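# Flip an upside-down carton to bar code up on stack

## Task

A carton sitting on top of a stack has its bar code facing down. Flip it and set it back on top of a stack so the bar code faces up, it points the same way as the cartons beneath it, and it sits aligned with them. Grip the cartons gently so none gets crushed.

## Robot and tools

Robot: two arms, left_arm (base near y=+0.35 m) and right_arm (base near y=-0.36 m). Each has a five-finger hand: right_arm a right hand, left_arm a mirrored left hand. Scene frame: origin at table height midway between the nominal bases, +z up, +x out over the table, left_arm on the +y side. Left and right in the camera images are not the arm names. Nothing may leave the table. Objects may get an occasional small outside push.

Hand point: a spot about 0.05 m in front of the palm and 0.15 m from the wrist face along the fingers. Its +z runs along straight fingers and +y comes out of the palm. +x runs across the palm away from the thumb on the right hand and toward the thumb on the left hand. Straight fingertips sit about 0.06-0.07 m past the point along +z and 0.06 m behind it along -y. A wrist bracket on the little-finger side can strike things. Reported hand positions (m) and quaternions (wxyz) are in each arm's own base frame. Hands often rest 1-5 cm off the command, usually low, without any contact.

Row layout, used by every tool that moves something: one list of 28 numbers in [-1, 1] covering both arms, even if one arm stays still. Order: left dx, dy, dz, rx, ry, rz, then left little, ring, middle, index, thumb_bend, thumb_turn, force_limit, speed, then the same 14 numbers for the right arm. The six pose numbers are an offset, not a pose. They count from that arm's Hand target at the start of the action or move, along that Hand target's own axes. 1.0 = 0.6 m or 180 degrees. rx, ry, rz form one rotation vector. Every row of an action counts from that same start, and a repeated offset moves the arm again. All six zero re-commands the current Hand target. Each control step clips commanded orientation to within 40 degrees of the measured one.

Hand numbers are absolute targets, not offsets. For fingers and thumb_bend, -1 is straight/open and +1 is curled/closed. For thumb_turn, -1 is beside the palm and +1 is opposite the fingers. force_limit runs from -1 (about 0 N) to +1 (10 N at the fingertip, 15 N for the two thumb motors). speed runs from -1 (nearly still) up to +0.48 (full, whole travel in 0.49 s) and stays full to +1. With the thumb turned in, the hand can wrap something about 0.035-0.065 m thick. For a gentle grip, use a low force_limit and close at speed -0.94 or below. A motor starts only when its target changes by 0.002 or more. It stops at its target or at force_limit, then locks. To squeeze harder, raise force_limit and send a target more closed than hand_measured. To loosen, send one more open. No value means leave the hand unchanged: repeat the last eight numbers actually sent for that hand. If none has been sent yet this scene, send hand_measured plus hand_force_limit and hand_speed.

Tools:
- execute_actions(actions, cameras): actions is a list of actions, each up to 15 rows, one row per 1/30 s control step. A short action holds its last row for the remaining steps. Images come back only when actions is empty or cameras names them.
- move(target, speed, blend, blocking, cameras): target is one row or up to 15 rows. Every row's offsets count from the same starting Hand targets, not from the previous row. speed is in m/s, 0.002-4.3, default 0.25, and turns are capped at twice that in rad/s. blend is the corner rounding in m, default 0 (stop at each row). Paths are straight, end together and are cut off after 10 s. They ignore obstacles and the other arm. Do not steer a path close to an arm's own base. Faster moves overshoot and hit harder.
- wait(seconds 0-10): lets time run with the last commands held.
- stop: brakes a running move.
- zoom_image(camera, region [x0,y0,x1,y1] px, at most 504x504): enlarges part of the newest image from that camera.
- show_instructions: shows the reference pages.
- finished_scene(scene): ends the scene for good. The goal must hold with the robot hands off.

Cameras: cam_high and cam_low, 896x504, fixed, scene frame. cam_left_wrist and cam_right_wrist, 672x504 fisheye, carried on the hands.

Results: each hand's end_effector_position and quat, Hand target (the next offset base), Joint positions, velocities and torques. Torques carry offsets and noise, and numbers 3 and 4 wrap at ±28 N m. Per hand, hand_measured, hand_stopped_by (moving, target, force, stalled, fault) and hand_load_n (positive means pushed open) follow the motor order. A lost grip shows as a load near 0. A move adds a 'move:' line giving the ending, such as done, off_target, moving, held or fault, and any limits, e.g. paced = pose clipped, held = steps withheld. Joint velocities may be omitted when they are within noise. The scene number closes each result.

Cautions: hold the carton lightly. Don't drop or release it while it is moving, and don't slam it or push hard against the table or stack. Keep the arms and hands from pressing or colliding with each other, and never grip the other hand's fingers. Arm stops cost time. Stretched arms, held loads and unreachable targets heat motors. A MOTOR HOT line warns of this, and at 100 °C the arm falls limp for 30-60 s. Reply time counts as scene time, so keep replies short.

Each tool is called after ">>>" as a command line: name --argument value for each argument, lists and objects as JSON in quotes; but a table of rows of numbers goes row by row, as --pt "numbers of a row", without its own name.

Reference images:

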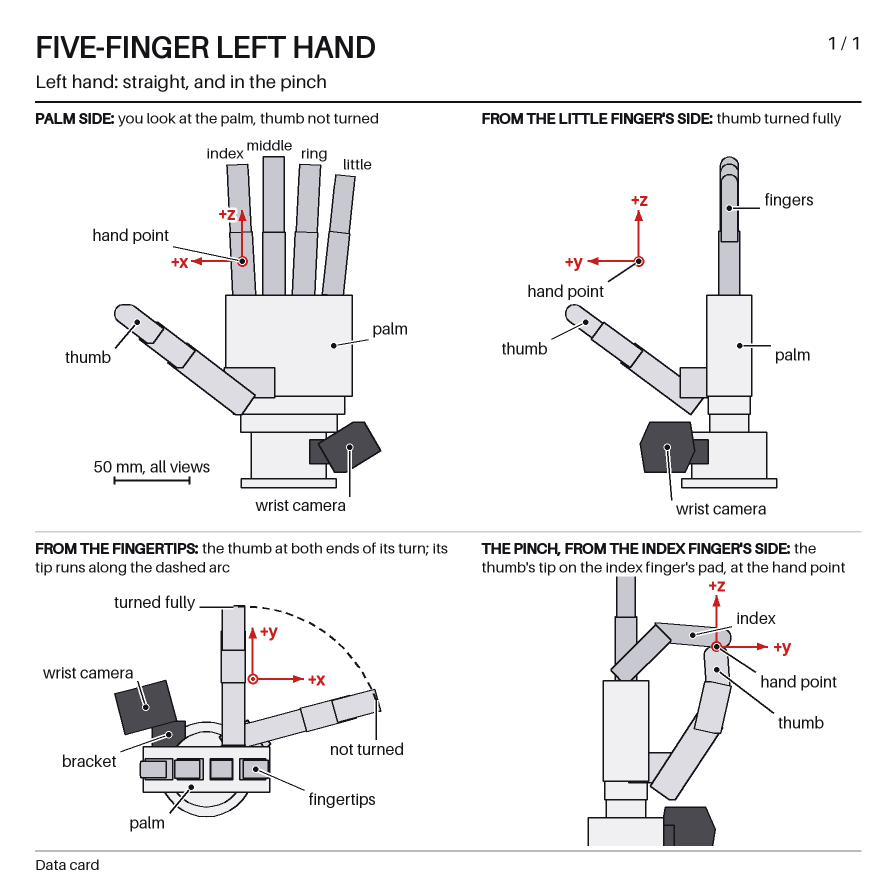

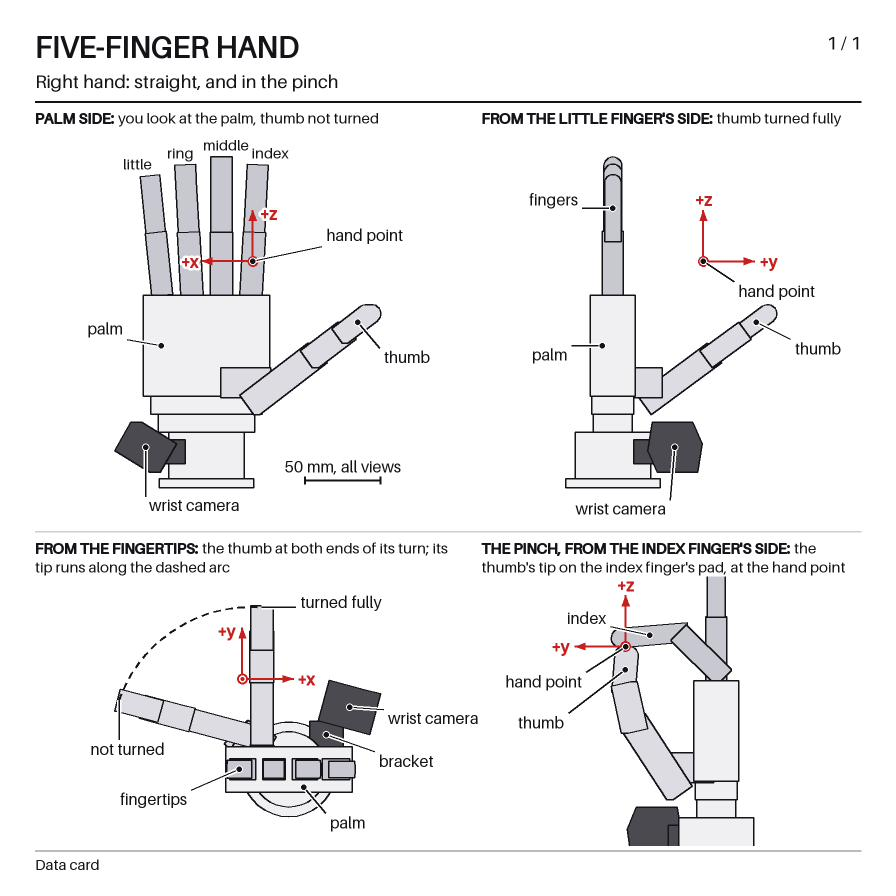

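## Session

>>> execute_actions --actions '[]'

Scene clock: 0.00 s.
left_arm: end_effector_position=(+0.3606, -0.1787, +0.2238) hand_measured=(-1.000, -1.000, -1.000, -1.000, -1.000, -1.000) hand_load_n=(+0.0, +0.0, +0.0, +0.0, +0.0, +0.0) hand_stopped_by=(target, target, target, target, target, target) hand_force_limit=0.00 hand_speed=-0.80 end_effector_quat_wxyz=(-0.130, -0.598, +0.660, -0.435) | right_arm: end_effector_position=(+0.1226, -0.0997, +0.1412) hand_measured=(-1.000, -1.000, -1.000, -1.000, -1.000, -1.000) hand_load_n=(+0.0, +0.0, +0.0, +0.0, +0.0, +0.0) hand_stopped_by=(target, target, target, target, target, target) hand_force_limit=0.00 hand_speed=-0.80 end_effector_quat_wxyz=(+0.404, -0.374, +0.832, -0.067)
Joint positions: left_arm=[-0.028 1.2 0.925 -0.734 0.803 -0.174] | right_arm=[-1.547 0.961 0.607 -1.471 -0.813 -0.93]
Joint velocities: within noise
Joint torques (N m): no reading
Heat: left arm: hottest elbow 28 °C; right arm: hottest elbow 29 °C.
Hand target: left_arm +0.3673, -0.1788, +0.2309; -0.124, -0.595, +0.661, -0.441 | right_arm +0.1228, -0.1067, +0.1466; +0.400, -0.378, +0.832, -0.076

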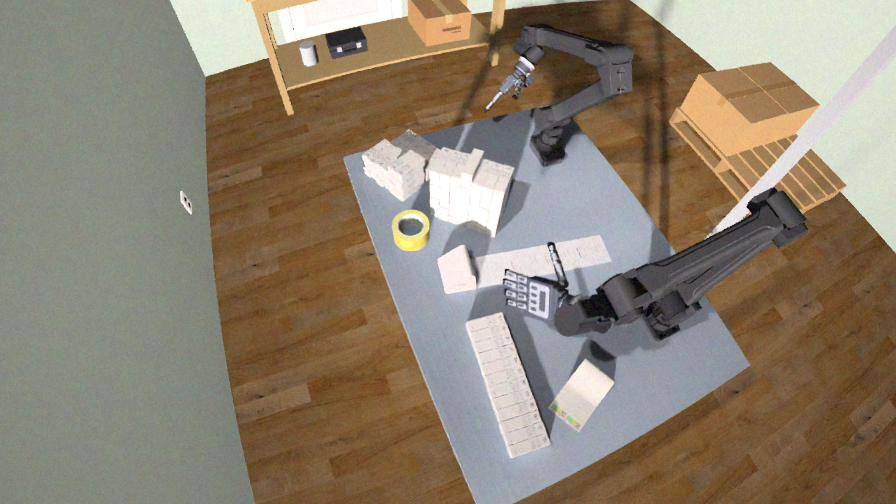

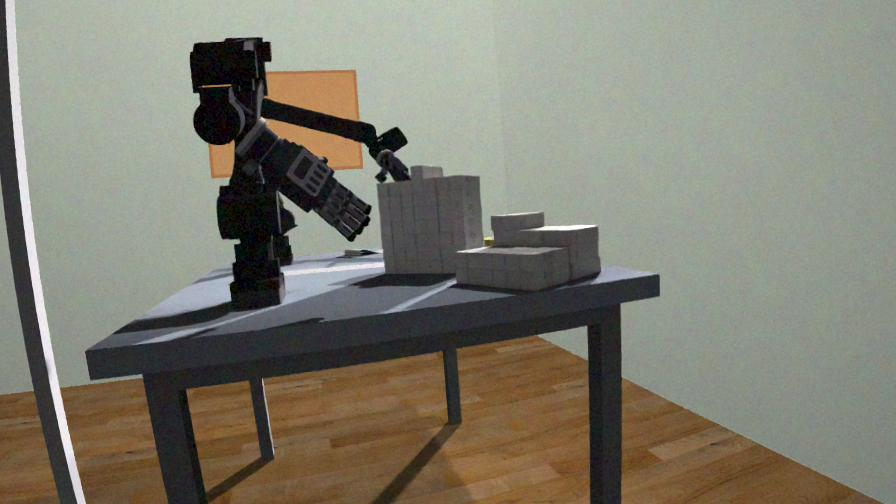

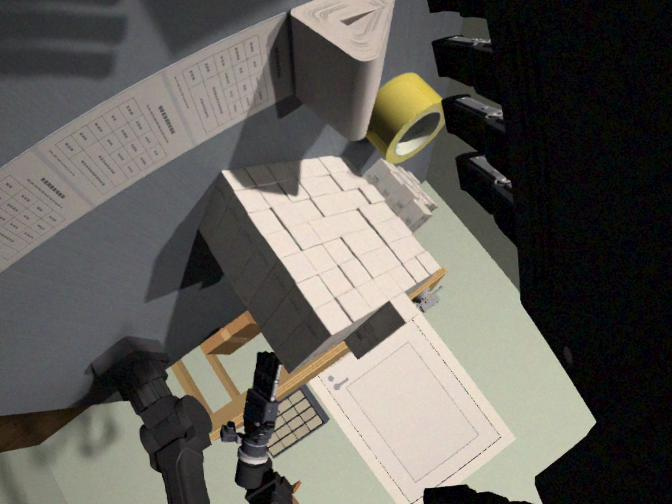

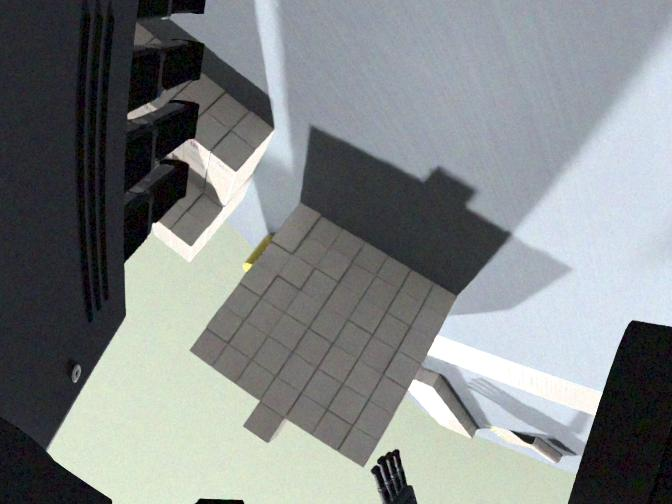

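>>> zoom_image --camera "cam_high" --region '[340, 110, 530, 260]'

>>> zoom_image --camera "cam_high" --region '[440, 290, 640, 470]'

>>> zoom_image --camera "cam_low" --region '[360, 140, 620, 310]'

>>> zoom_image --camera "cam_left_wrist" --region '[180, 140, 460, 380]'

>>> zoom_image --camera "cam_right_wrist" --region '[170, 180, 480, 480]'

Scaled by 2.653 from the camera's 896x504 image, which has a finer 1280x720 frame.

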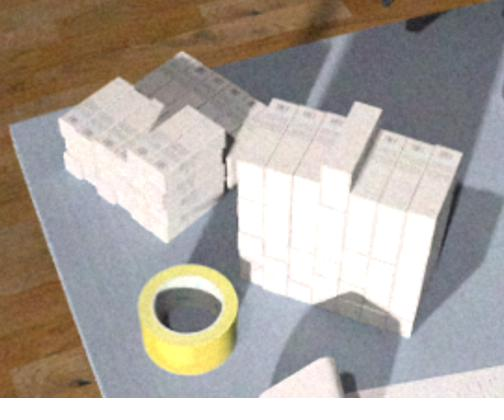

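Scaled by 2.520 from the camera's 896x504 image, which has a finer 1280x720 frame.

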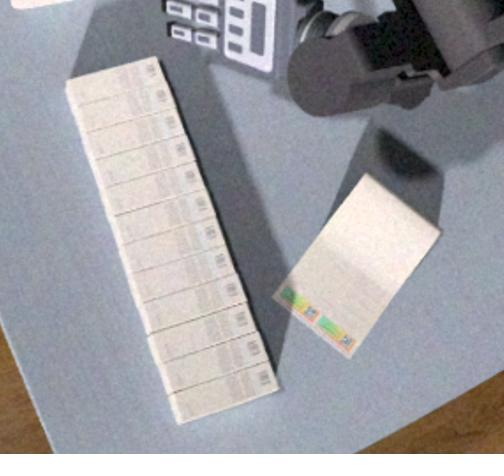

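Scaled by 1.938 from the camera's 896x504 image, which has a finer 1280x720 frame.

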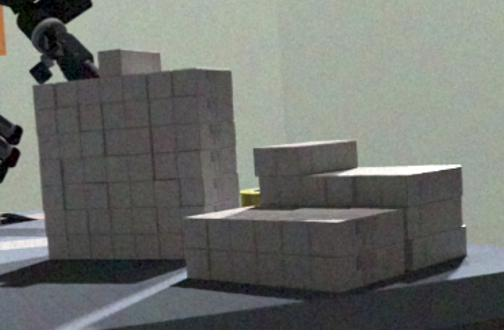

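Scaled by 1.800 from the camera's 672x504 image, which has a finer 960x720 frame.

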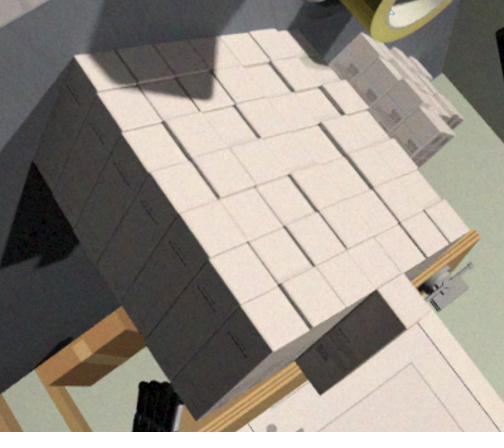

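Scaled by 1.626 from the camera's 672x504 image, which has a finer 960x720 frame.

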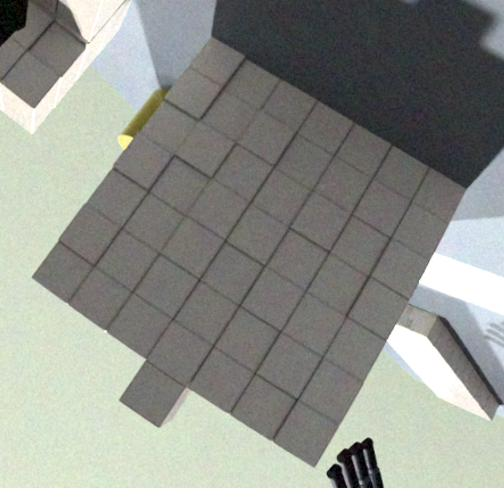

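>>> zoom_image --camera "cam_high" --region '[355, 125, 445, 205]'

>>> zoom_image --camera "cam_high" --region '[425, 140, 525, 240]'

>>> zoom_image --camera "cam_right_wrist" --region '[120, 60, 320, 280]'

Scaled by 5.600 from the camera's 896x504 image, which has a finer 1280x720 frame.

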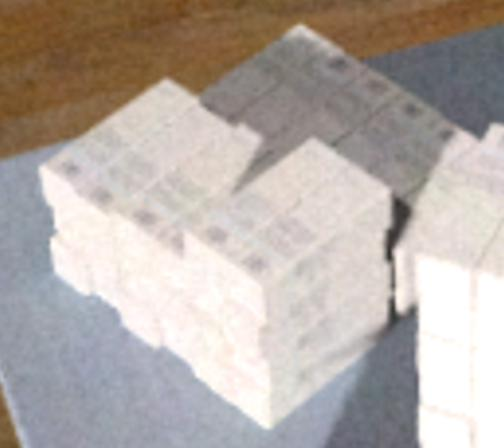

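Scaled by 5.040 from the camera's 896x504 image, which has a finer 1280x720 frame.

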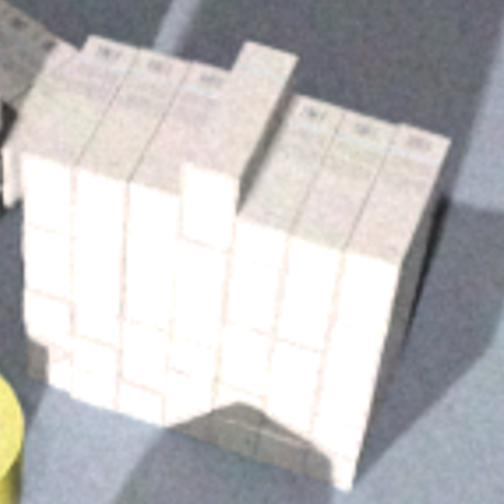

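Scaled by 2.291 from the camera's 672x504 image, which has a finer 960x720 frame.

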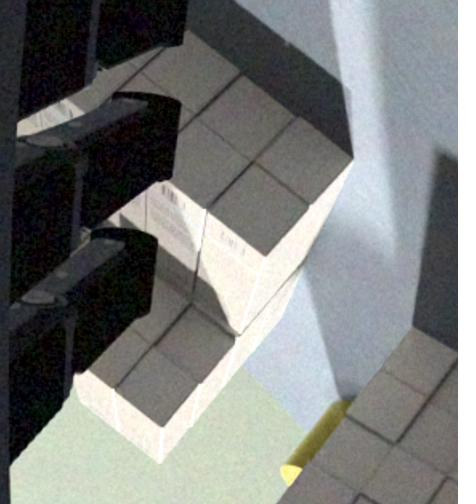

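>>> move --pt "-0.1 0.01 -0.2 0 0 0 -1 -1 -1 -1 -1 -1 0 -0.8 -0.3897 -0.0998 -0.1138 0.1 0.12 -0.027 1 1 1 -0.3 -1 1 0 0" --pt "-0.17 0.015 -0.369 0 0 0 -1 -1 -1 -1 -1 -1 0 -0.8 -0.6848 -0.1043 0.206 0.1969 0.2458 -0.0537 1 1 1 -0.3 -1 1 0 0" --speed 0.2 --blend '[0.05,0]' --cameras '["all"]'

Scene clock: 54.30 s.
left_arm: end_effector_position=(+0.2985, +0.0421, +0.2762) hand_measured=(-1.000, -1.000, -1.000, -1.000, -1.000, -1.000) hand_load_n=(+0.0, +0.0, +0.0, +0.5, +0.0, +0.0) hand_stopped_by=(target, target, target, target, target, target) hand_force_limit=0.00 hand_speed=-0.80 end_effector_quat_wxyz=(-0.129, -0.599, +0.656, -0.440) | right_arm: end_effector_position=(+0.4048, +0.1485, +0.3225) hand_measured=(+1.000, +1.000, +1.000, -0.300, -1.000, +1.000) hand_load_n=(+0.0, +0.0, +0.0, +0.0, +0.0, +0.5) hand_stopped_by=(target, target, target, target, target, target) hand_force_limit=0.00 hand_speed=0.00 end_effector_quat_wxyz=(+0.161, -0.281, +0.817, -0.477)
Joint positions: left_arm=[0.63 1.332 1.201 -1.679 0.931 0.841] | right_arm=[0.683 1.346 1.424 -1.695 1.054 1.617]
Joint torques (N m): left_arm=[-0.15 -8.94 11.75 -0.54 0.57 -0.07] | right_arm=[0.56 -9.93 12.27 -0.2 0.6 0.29]
Heat: left arm: hottest elbow 32 °C; right arm: hottest elbow 32 °C.
Hand target: left_arm +0.3062, +0.0509, +0.2856; -0.124, -0.595, +0.661, -0.441 | right_arm +0.4098, +0.1542, +0.3406; +0.149, -0.252, +0.824, -0.485
Off the commanded pose: left_arm 0.015 m, 1 deg | right_arm 0.020 m, 4 deg.
joint sent to its limit (left arm) — joint 4 (wrist pitch), lower limit. The joint targets still meet the commanded pose.
joint sent to its limit (right arm) — joint 4 (wrist pitch), lower limit. The joint targets are off in orientation, not in position.
move: off_target (left_arm, right_arm)

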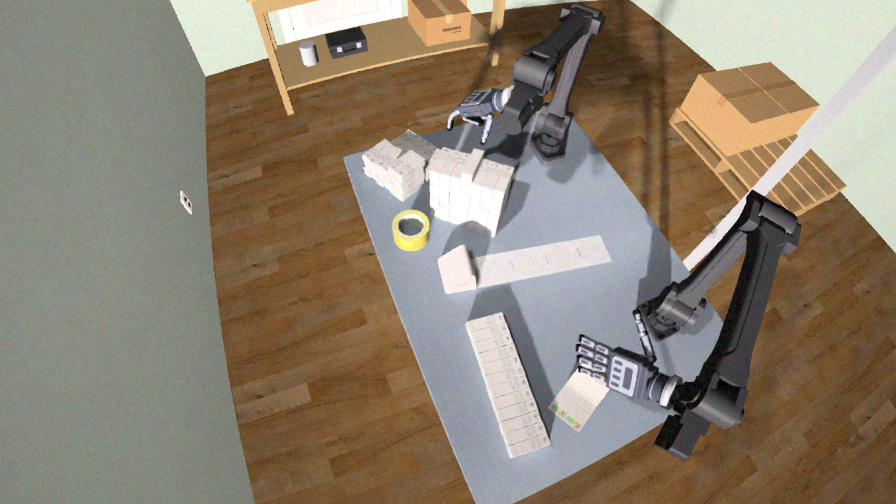

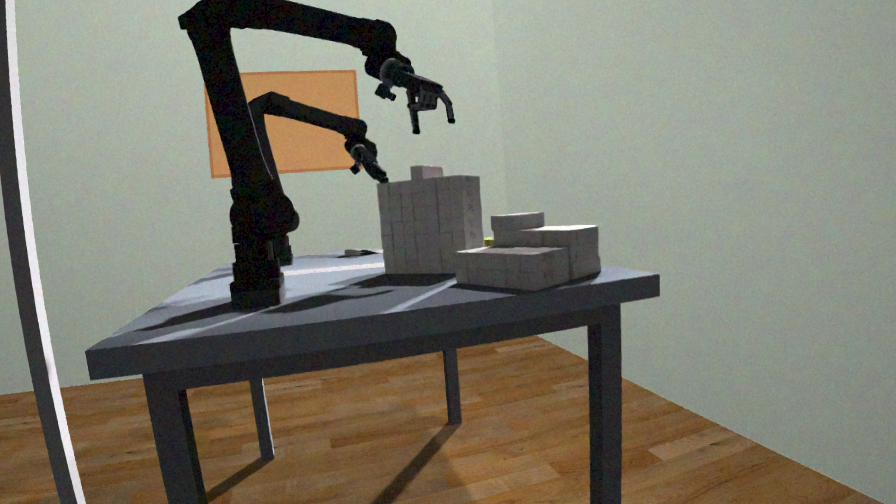

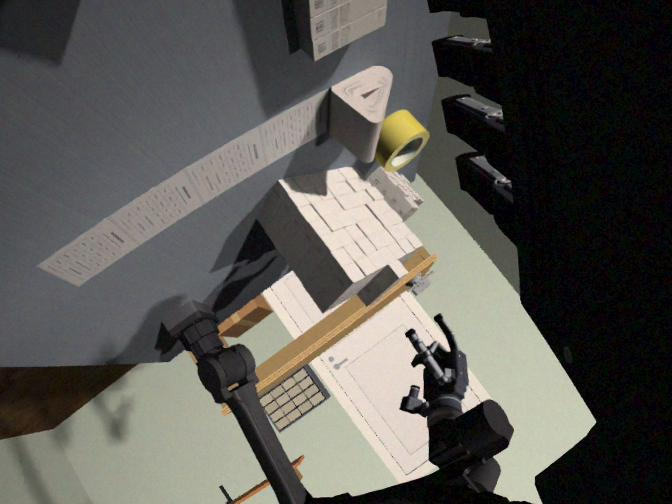

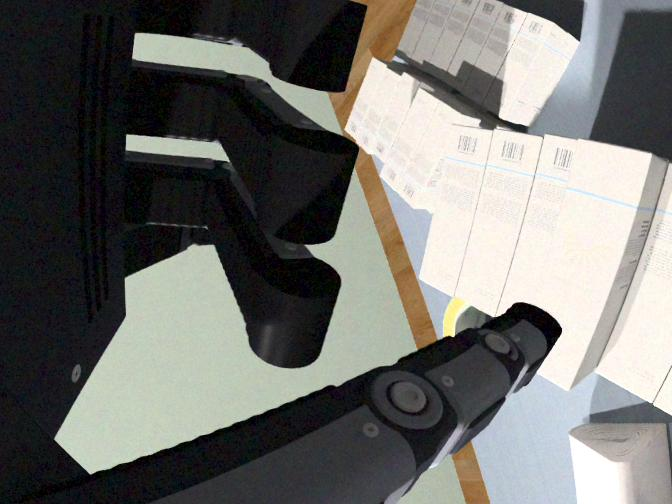

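>>> zoom_image --camera "cam_right_wrist" --region '[412, 100, 672, 420]'

Scaled by 1.575 from the camera's 672x504 image, which has a finer 960x720 frame.

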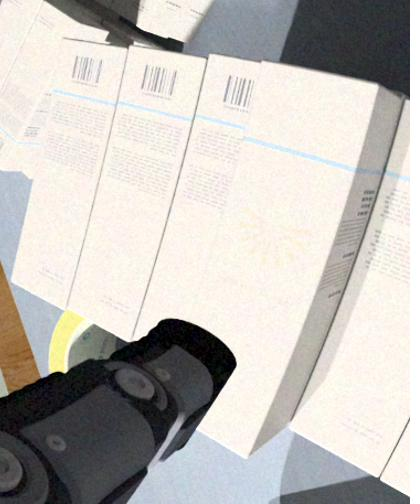

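>>> move --target '[0,0,0,0,0,0,-1,-1,-1,-1,-1,-1,0,-0.8,0.0705,0.1095,0.0557,0,0.0146,0.0081,1,1,1,-0.3,-0.75,1,0,0]' --speed 0.12 --cameras '["cam_low","cam_left_wrist","cam_right_wrist"]'

>>> zoom_image --camera "cam_right_wrist" --region '[372, 60, 672, 420]'

>>> zoom_image --camera "cam_low" --region '[360, 80, 500, 230]'

Scene clock: 175.83 s.
left_arm: end_effector_position=(+0.2984, +0.0421, +0.2761) hand_measured=(-1.000, -1.000, -1.000, -1.000, -1.000, -1.000) hand_load_n=(+0.0, +0.0, +0.0, +0.0, -0.5, -0.5) hand_stopped_by=(target, target, target, target, target, target) hand_force_limit=0.00 hand_speed=-0.80 end_effector_quat_wxyz=(-0.128, -0.599, +0.657, -0.440) | right_arm: end_effector_position=(+0.3769, +0.1314, +0.2604) hand_measured=(+1.000, +1.000, +1.000, -0.300, -0.750, +1.000) hand_load_n=(+0.0, +0.0, +0.5, +0.0, +0.0, +0.0) hand_stopped_by=(target, target, target, target, target, target) hand_force_limit=0.00 hand_speed=0.00 end_effector_quat_wxyz=(+0.144, -0.244, +0.830, -0.481)
Joint positions: left_arm=[0.63 1.332 1.201 -1.679 0.931 0.841] | right_arm=[0.699 1.321 1.234 -1.695 1.039 1.82]
Joint torques (N m): left_arm=[-0.21 -9.05 11.77 -0.54 0.56 -0.06] | right_arm=[0.73 -10.52 8.24 -0.39 0.58 0.26]
Heat: left arm: hottest elbow 37 °C; right arm: hottest elbow 35 °C.
Hand target: left_arm +0.3061, +0.0509, +0.2856; -0.123, -0.594, +0.661, -0.441 | right_arm +0.3733, +0.1326, +0.2669; +0.136, -0.230, +0.830, -0.489
Off the commanded pose: left_arm 0.015 m, 1 deg | right_arm 0.008 m, 2 deg.
joint sent to its limit (left arm) — joint 4 (wrist pitch), lower limit. The joint targets still meet the commanded pose.
joint sent to its limit (right arm) — joint 4 (wrist pitch), lower limit. The joint targets still meet the commanded pose.
move: off_target (left_arm)
Images, in order (width x height): cam_low 896x504, cam_left_wrist 672x504, cam_right_wrist 672x504.

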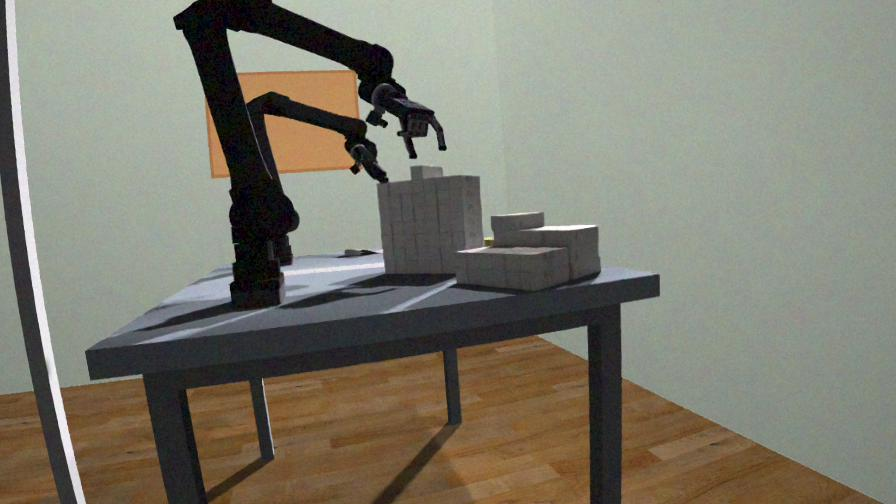

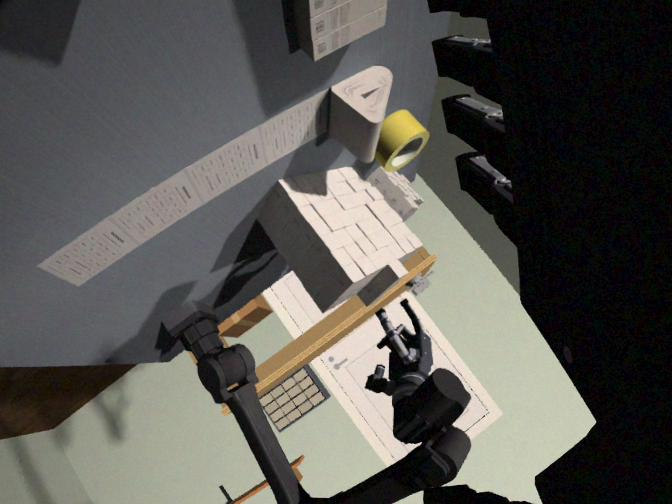

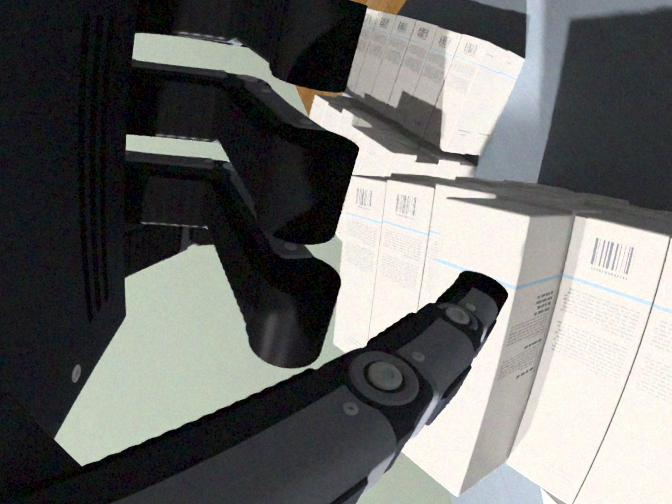

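Scaled by 1.400 from the camera's 672x504 image, which has a finer 960x720 frame.

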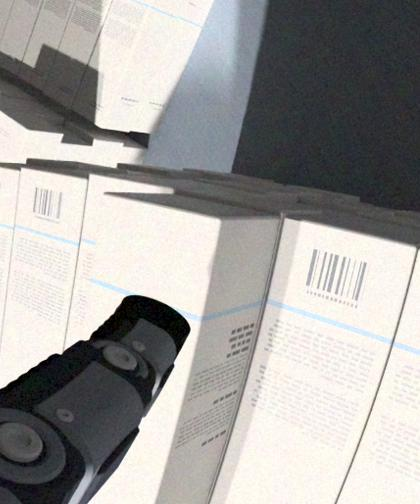

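Scaled by 3.360 from the camera's 896x504 image, which has a finer 1280x720 frame.

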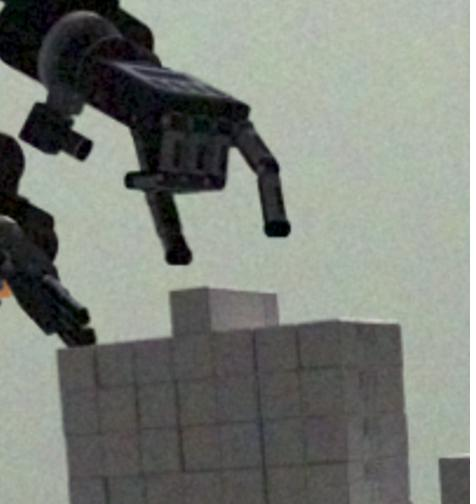

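>>> move --target '[0,0,0,0,0,0,-1,-1,-1,-1,-1,-1,0,-0.8,0.0075,0.0807,0.0365,0,0,0,1,1,1,-0.3,-0.75,1,0,0]' --speed 0.08 --cameras '["cam_low","cam_right_wrist"]'

>>> zoom_image --camera "cam_right_wrist" --region '[300, 60, 600, 420]'

>>> zoom_image --camera "cam_low" --region '[370, 100, 490, 220]'

Scene clock: 193.23 s.
left_arm: end_effector_position=(+0.2984, +0.0421, +0.2761) hand_measured=(-1.000, -1.000, -1.000, -1.000, -1.000, -1.000) hand_load_n=(+0.0, +0.0, +0.0, +0.0, +0.0, -0.5) hand_stopped_by=(target, target, target, target, target, target) hand_force_limit=0.00 hand_speed=-0.80 end_effector_quat_wxyz=(-0.128, -0.599, +0.657, -0.440) | right_arm: end_effector_position=(+0.3652, +0.1291, +0.2146) hand_measured=(+1.000, +1.000, +1.000, -0.300, -0.750, +1.000) hand_load_n=(+0.0, +0.0, +0.0, +0.0, +0.0, +0.0) hand_stopped_by=(target, target, target, target, target, target) hand_force_limit=0.00 hand_speed=0.00 end_effector_quat_wxyz=(+0.130, -0.232, +0.829, -0.492)
Joint positions: left_arm=[0.63 1.332 1.201 -1.679 0.931 0.841] | right_arm=[0.722 1.357 1.136 -1.681 1.036 1.936]
Joint torques (N m): left_arm=[-0.15 -9 11.75 -0.53 0.57 -0.05] | right_arm=[0.91 -9 8.05 0.12 0.58 0.29]
Heat: left arm: hottest elbow 37 °C; right arm: hottest elbow 34 °C.
Hand target: left_arm +0.3061, +0.0509, +0.2856; -0.123, -0.594, +0.661, -0.441 | right_arm +0.3673, +0.1342, +0.2140; +0.136, -0.230, +0.830, -0.489
Off the commanded pose: left_arm 0.015 m, 1 deg | right_arm 0.005 m, 1 deg.
joint sent to its limit (left arm) — joint 4 (wrist pitch), lower limit. The joint targets still meet the commanded pose.
move: off_target (left_arm)
Images, in order (width x height): cam_low 896x504, cam_right_wrist 672x504.

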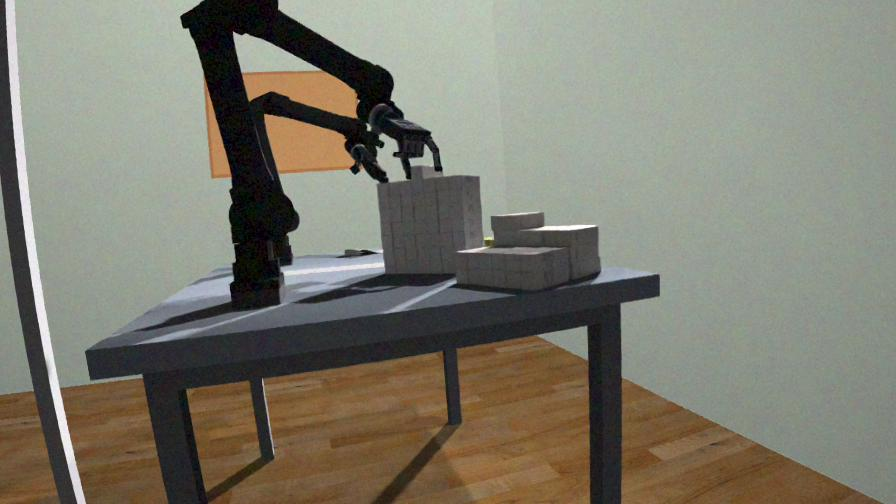

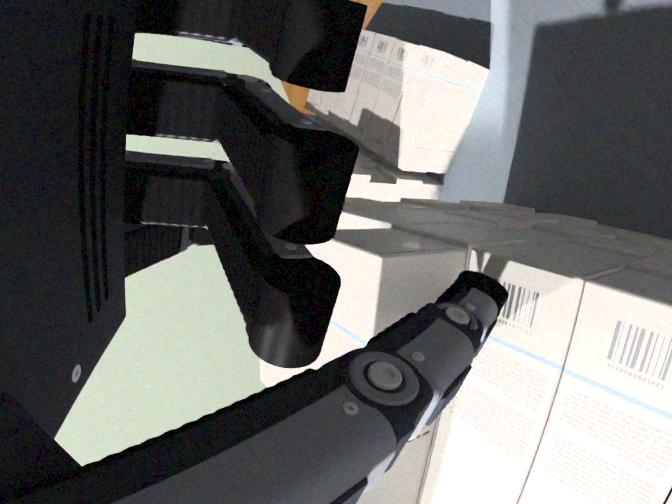

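Scaled by 1.400 from the camera's 672x504 image, which has a finer 960x720 frame.

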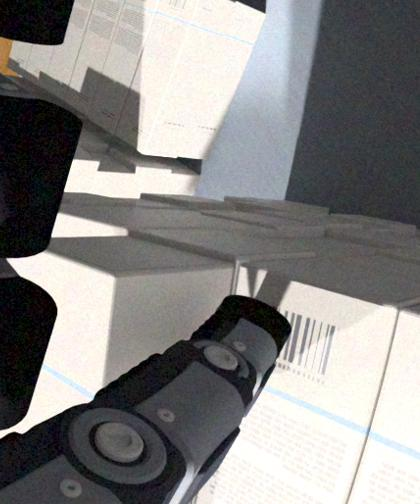

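Scaled by 4.200 from the camera's 896x504 image, which has a finer 1280x720 frame.

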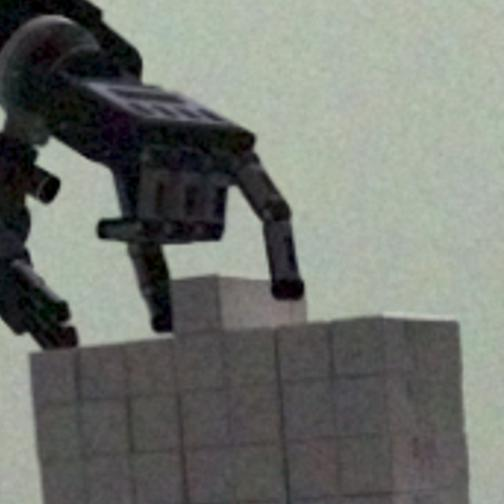

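>>> move --target '[0,0,0,0,0,0,-1,-1,-1,-1,-1,-1,0,-0.8,0,0.0131,0.0073,0,0,0,1,1,1,-0.2,-0.65,1,-0.7,-0.7]' --speed 0.05 --cameras '["cam_low","cam_right_wrist"]'

>>> zoom_image --camera "cam_low" --region '[370, 100, 490, 220]'

Scene clock: 213.67 s.
left_arm: end_effector_position=(+0.2984, +0.0421, +0.2761) hand_measured=(-1.000, -1.000, -1.000, -1.000, -1.000, -1.000) hand_load_n=(+0.0, -0.5, +0.0, +0.0, +0.0, +0.0) hand_stopped_by=(target, target, target, target, target, target) hand_force_limit=0.00 hand_speed=-0.80 end_effector_quat_wxyz=(-0.128, -0.599, +0.657, -0.440) | right_arm: end_effector_position=(+0.3654, +0.1292, +0.2095) hand_measured=(+1.000, +1.000, +1.000, -0.200, -0.650, +1.000) hand_load_n=(+0.0, +0.0, +0.0, +0.0, -1.0, -1.0) hand_stopped_by=(target, target, target, target, target, target) hand_force_limit=-0.70 hand_speed=-0.70 end_effector_quat_wxyz=(+0.133, -0.231, +0.830, -0.491)
Joint positions: left_arm=[0.63 1.332 1.201 -1.679 0.931 0.841] | right_arm=[0.722 1.358 1.123 -1.661 1.036 1.937]
Joint torques (N m): left_arm=[-0.09 -8.94 11.75 -0.53 0.57 -0.05] | right_arm=[0.85 -8.47 7.5 0.34 0.57 0.27]
Heat: left arm: hottest elbow 38 °C; right arm: hottest elbow 33 °C.
Hand target: left_arm +0.3061, +0.0509, +0.2856; -0.123, -0.594, +0.661, -0.441 | right_arm +0.3672, +0.1340, +0.2048; +0.136, -0.230, +0.830, -0.489
Off the commanded pose: left_arm 0.015 m, 1 deg | right_arm 0.007 m, 0 deg.
joint sent to its limit (left arm) — joint 4 (wrist pitch), lower limit. The joint targets still meet the commanded pose.
move: off_target (left_arm)
Images, in order (width x height): cam_low 896x504, cam_right_wrist 672x504.

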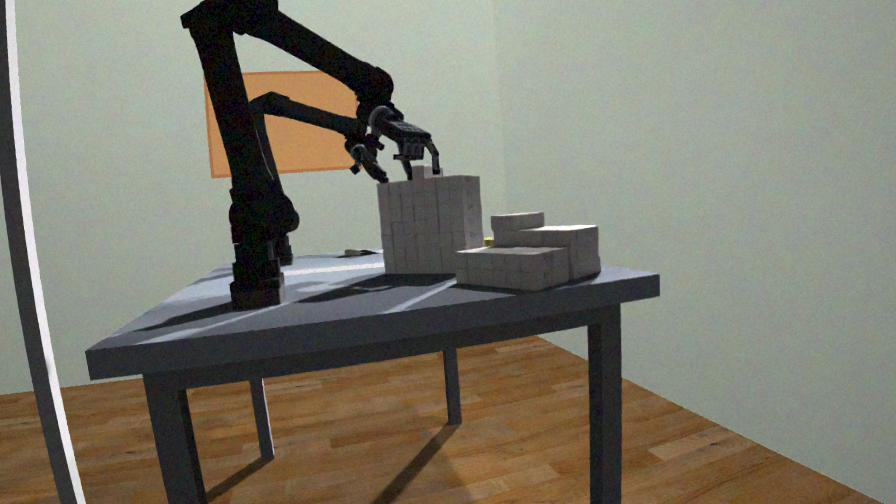

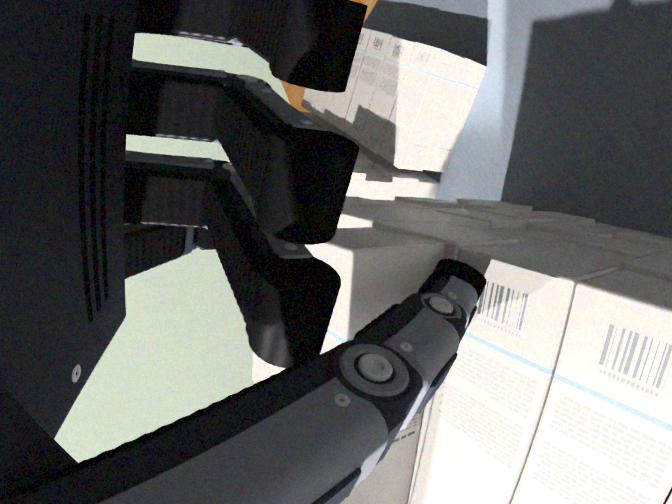

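Scaled by 4.200 from the camera's 896x504 image, which has a finer 1280x720 frame.

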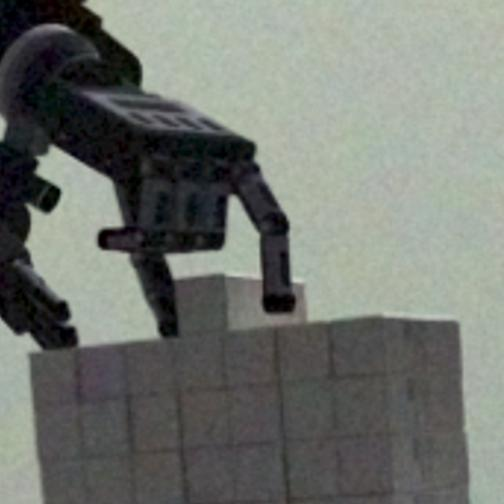

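>>> move --target '[0,0,0,0,0,0,-1,-1,-1,-1,-1,-1,0,-0.8,0,0,0,0,0,0,1,1,1,0.4,-0.65,1,-0.75,-0.92]' --speed 0.05 --cameras '["cam_low","cam_right_wrist"]'

>>> zoom_image --camera "cam_low" --region '[370, 100, 490, 220]'

Scene clock: 219.83 s.
left_arm: end_effector_position=(+0.2984, +0.0421, +0.2761) hand_measured=(-1.000, -1.000, -1.000, -1.000, -1.000, -1.000) hand_load_n=(+0.0, +0.0, +0.0, +0.0, +0.0, -0.5) hand_stopped_by=(target, target, target, target, target, target) hand_force_limit=0.00 hand_speed=-0.80 end_effector_quat_wxyz=(-0.128, -0.599, +0.657, -0.440) | right_arm: end_effector_position=(+0.3656, +0.1292, +0.2096) hand_measured=(+1.000, +1.000, +1.000, +0.136, -0.650, +1.000) hand_load_n=(+0.0, +0.0, +0.0, +1.5, +0.5, -1.5) hand_stopped_by=(target, target, target, force, target, target) hand_force_limit=-0.75 hand_speed=-0.92 end_effector_quat_wxyz=(+0.133, -0.230, +0.830, -0.491)
Joint positions: left_arm=[0.63 1.332 1.201 -1.679 0.931 0.841] | right_arm=[0.722 1.358 1.123 -1.661 1.037 1.937]
Joint torques (N m): left_arm=[-0.15 -9.05 11.77 -0.54 0.57 -0.06] | right_arm=[0.85 -8.47 7.47 0.32 0.54 0.27]
Heat: left arm: hottest elbow 38 °C; right arm: hottest elbow 33 °C.
Hand target: left_arm +0.3061, +0.0509, +0.2856; -0.123, -0.594, +0.661, -0.441 | right_arm +0.3673, +0.1340, +0.2049; +0.136, -0.230, +0.830, -0.489
Off the commanded pose: left_arm 0.015 m, 1 deg | right_arm 0.007 m, 0 deg.
joint sent to its limit (left arm) — joint 4 (wrist pitch), lower limit. The joint targets still meet the commanded pose.
move: off_target (left_arm)
Images, in order (width x height): cam_low 896x504, cam_right_wrist 672x504.

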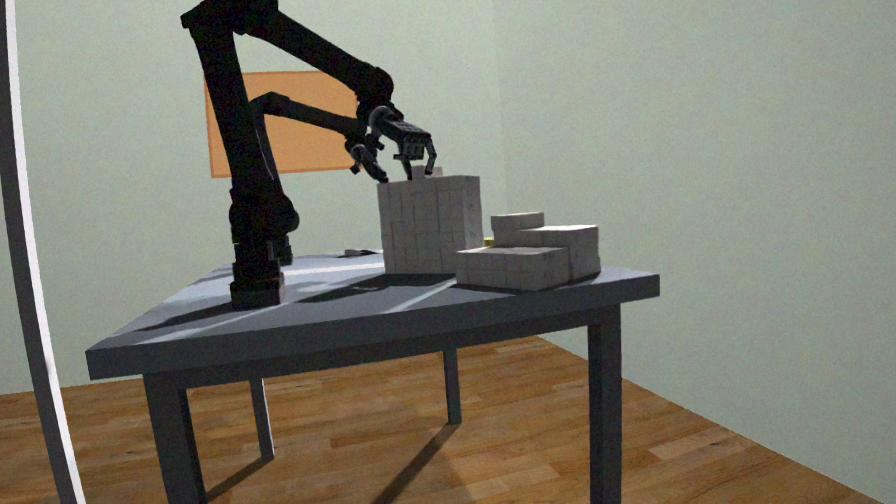

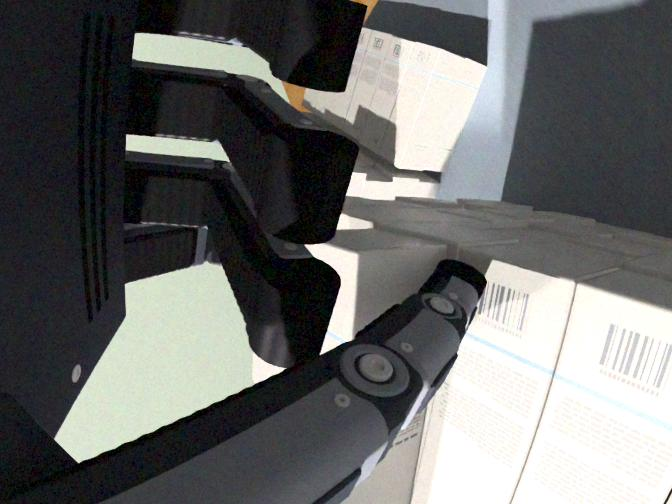

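Scaled by 4.200 from the camera's 896x504 image, which has a finer 1280x720 frame.

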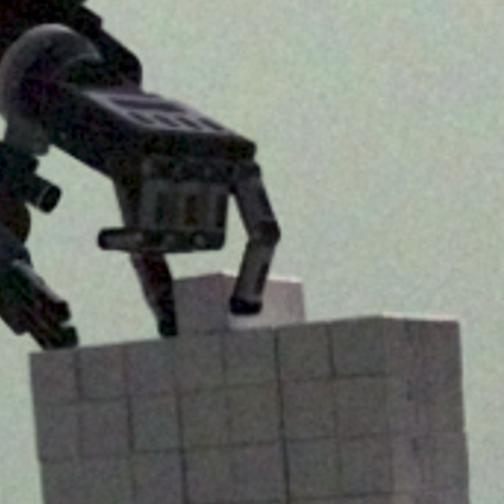

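>>> move --pt "0 0 0 0 0 0 -1 -1 -1 -1 -1 -1 0 -0.8 0 -0.0947 -0.0524 0 0 0 1 1 1 0.5 -0.65 1 -0.7 -0.92" --speed 0.12 --cameras '["cam_low","cam_right_wrist"]'

Scene clock: 244.37 s.
left_arm: end_effector_position=(+0.2984, +0.0421, +0.2761) hand_measured=(-1.000, -1.000, -1.000, -1.000, -1.000, -1.000) hand_load_n=(+0.0, +0.0, +0.0, +0.0, +0.0, +0.0) hand_stopped_by=(target, target, target, target, target, target) hand_force_limit=0.00 hand_speed=-0.80 end_effector_quat_wxyz=(-0.128, -0.599, +0.657, -0.440) | right_arm: end_effector_position=(+0.3615, +0.1297, +0.2526) hand_measured=(+1.000, +1.000, +1.000, +0.136, -0.650, +1.000) hand_load_n=(+0.0, +0.0, +0.0, +0.5, +0.5, +0.0) hand_stopped_by=(target, target, target, force, target, target) hand_force_limit=-0.70 hand_speed=-0.92 end_effector_quat_wxyz=(+0.145, -0.252, +0.828, -0.479)
Joint positions: left_arm=[0.63 1.332 1.201 -1.679 0.931 0.841] | right_arm=[0.722 1.289 1.186 -1.695 1.033 1.833]
Joint torques (N m): left_arm=[-0.21 -9 11.75 -0.53 0.57 -0.06] | right_arm=[-0.09 -9 11.67 -0.47 0.6 0.09]
Heat: left arm: hottest elbow 38 °C; right arm: hottest elbow 32 °C.
Hand target: left_arm +0.3061, +0.0509, +0.2856; -0.123, -0.594, +0.661, -0.441 | right_arm +0.3672, +0.1340, +0.2698; +0.136, -0.230, +0.830, -0.489
Off the commanded pose: left_arm 0.015 m, 1 deg | right_arm 0.019 m, 3 deg.
joint sent to its limit (left arm) — joint 4 (wrist pitch), lower limit. The joint targets still meet the commanded pose.
joint sent to its limit (right arm) — joint 4 (wrist pitch), lower limit. The joint targets are off in orientation, not in position.
move: off_target (left_arm, right_arm)
Images, in order (width x height): cam_low 896x504, cam_right_wrist 672x504.

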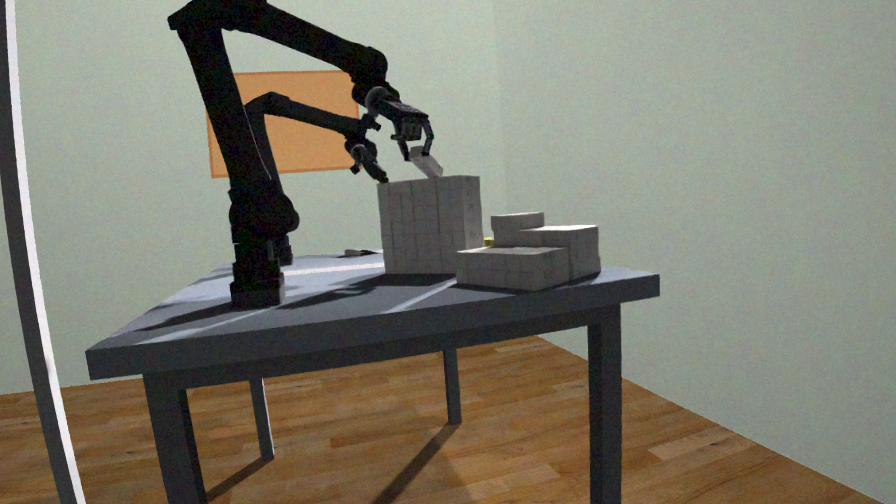

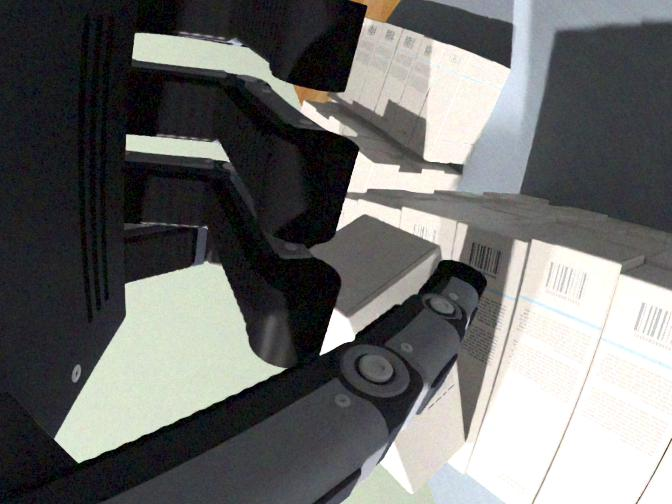

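>>> move --pt "0 0 0 0 0 0 -1 -1 -1 -1 -1 -1 0 -0.8 0 0 0 0 0 0 1 1 1 0.45 -0.65 1 -0.68 -0.92" --pt "0 0 0 0 0 0 -1 -1 -1 -1 -1 -1 0 -0.8 0 -0.1166 -0.0645 0 0 0 1 1 1 0.45 -0.65 1 -0.68 -0.92" --speed 0.15 --cameras '["cam_low","cam_right_wrist"]'

Scene clock: 250.83 s.
left_arm: end_effector_position=(+0.2984, +0.0421, +0.2761) hand_measured=(-1.000, -1.000, -1.000, -1.000, -1.000, -1.000) hand_load_n=(+0.0, +0.0, +0.0, +0.0, +0.0, +0.0) hand_stopped_by=(target, target, target, target, target, target) hand_force_limit=0.00 hand_speed=-0.80 end_effector_quat_wxyz=(-0.128, -0.599, +0.657, -0.440) | right_arm: end_effector_position=(+0.3630, +0.1319, +0.3298) hand_measured=(+1.000, +1.000, +1.000, +0.156, -0.650, +1.000) hand_load_n=(+0.0, +0.0, +0.0, +1.5, +1.5, +0.0) hand_stopped_by=(target, target, target, force, target, target) hand_force_limit=-0.68 hand_speed=-0.92 end_effector_quat_wxyz=(+0.183, -0.280, +0.824, -0.457)
Joint positions: left_arm=[0.63 1.332 1.201 -1.679 0.931 0.841] | right_arm=[0.711 1.202 1.322 -1.696 1.029 1.63]
Joint torques (N m): left_arm=[-0.15 -9.05 11.73 -0.54 0.57 -0.05] | right_arm=[-0.15 -7.94 12.36 -0.1 0.7 0.11]
Heat: left arm: hottest elbow 38 °C; right arm: hottest elbow 33 °C.
Hand target: left_arm +0.3061, +0.0509, +0.2856; -0.123, -0.594, +0.661, -0.441 | right_arm +0.3673, +0.1340, +0.3498; +0.136, -0.230, +0.830, -0.489
Off the commanded pose: left_arm 0.015 m, 1 deg | right_arm 0.020 m, 9 deg.
joint sent to its limit (left arm) — joint 4 (wrist pitch), lower limit. The joint targets still meet the commanded pose.
joint sent to its limit (right arm) — joint 4 (wrist pitch), lower limit. The joint targets are off in orientation, not in position.
move: off_target (left_arm, right_arm)
Images, in order (width x height): cam_low 896x504, cam_right_wrist 672x504.

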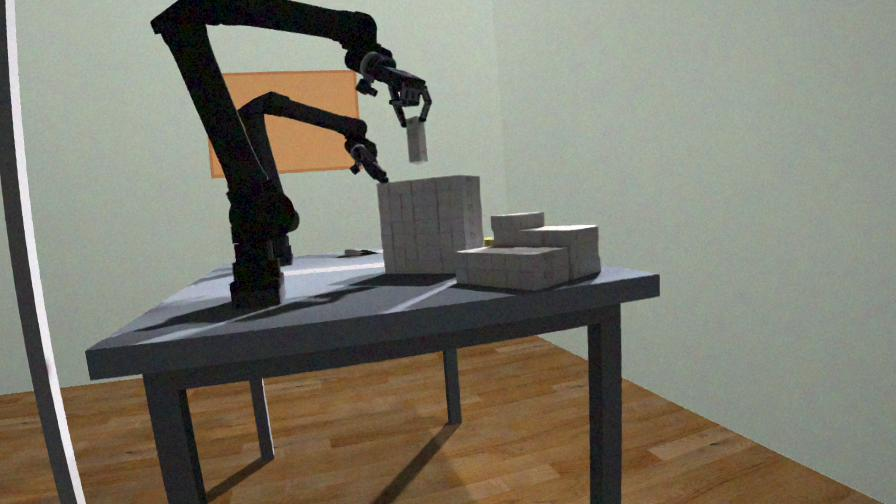

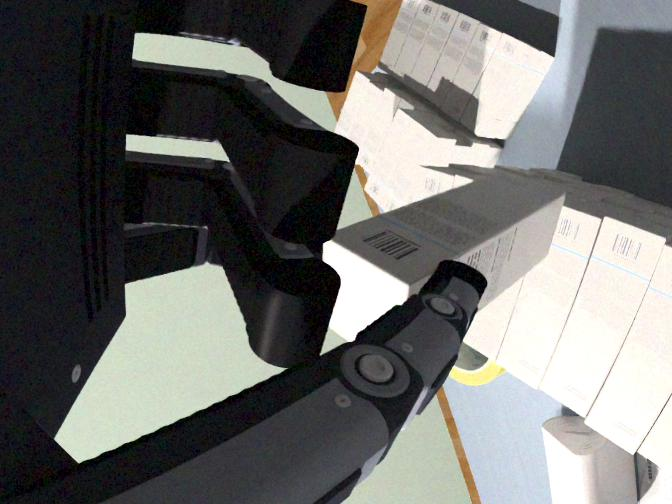

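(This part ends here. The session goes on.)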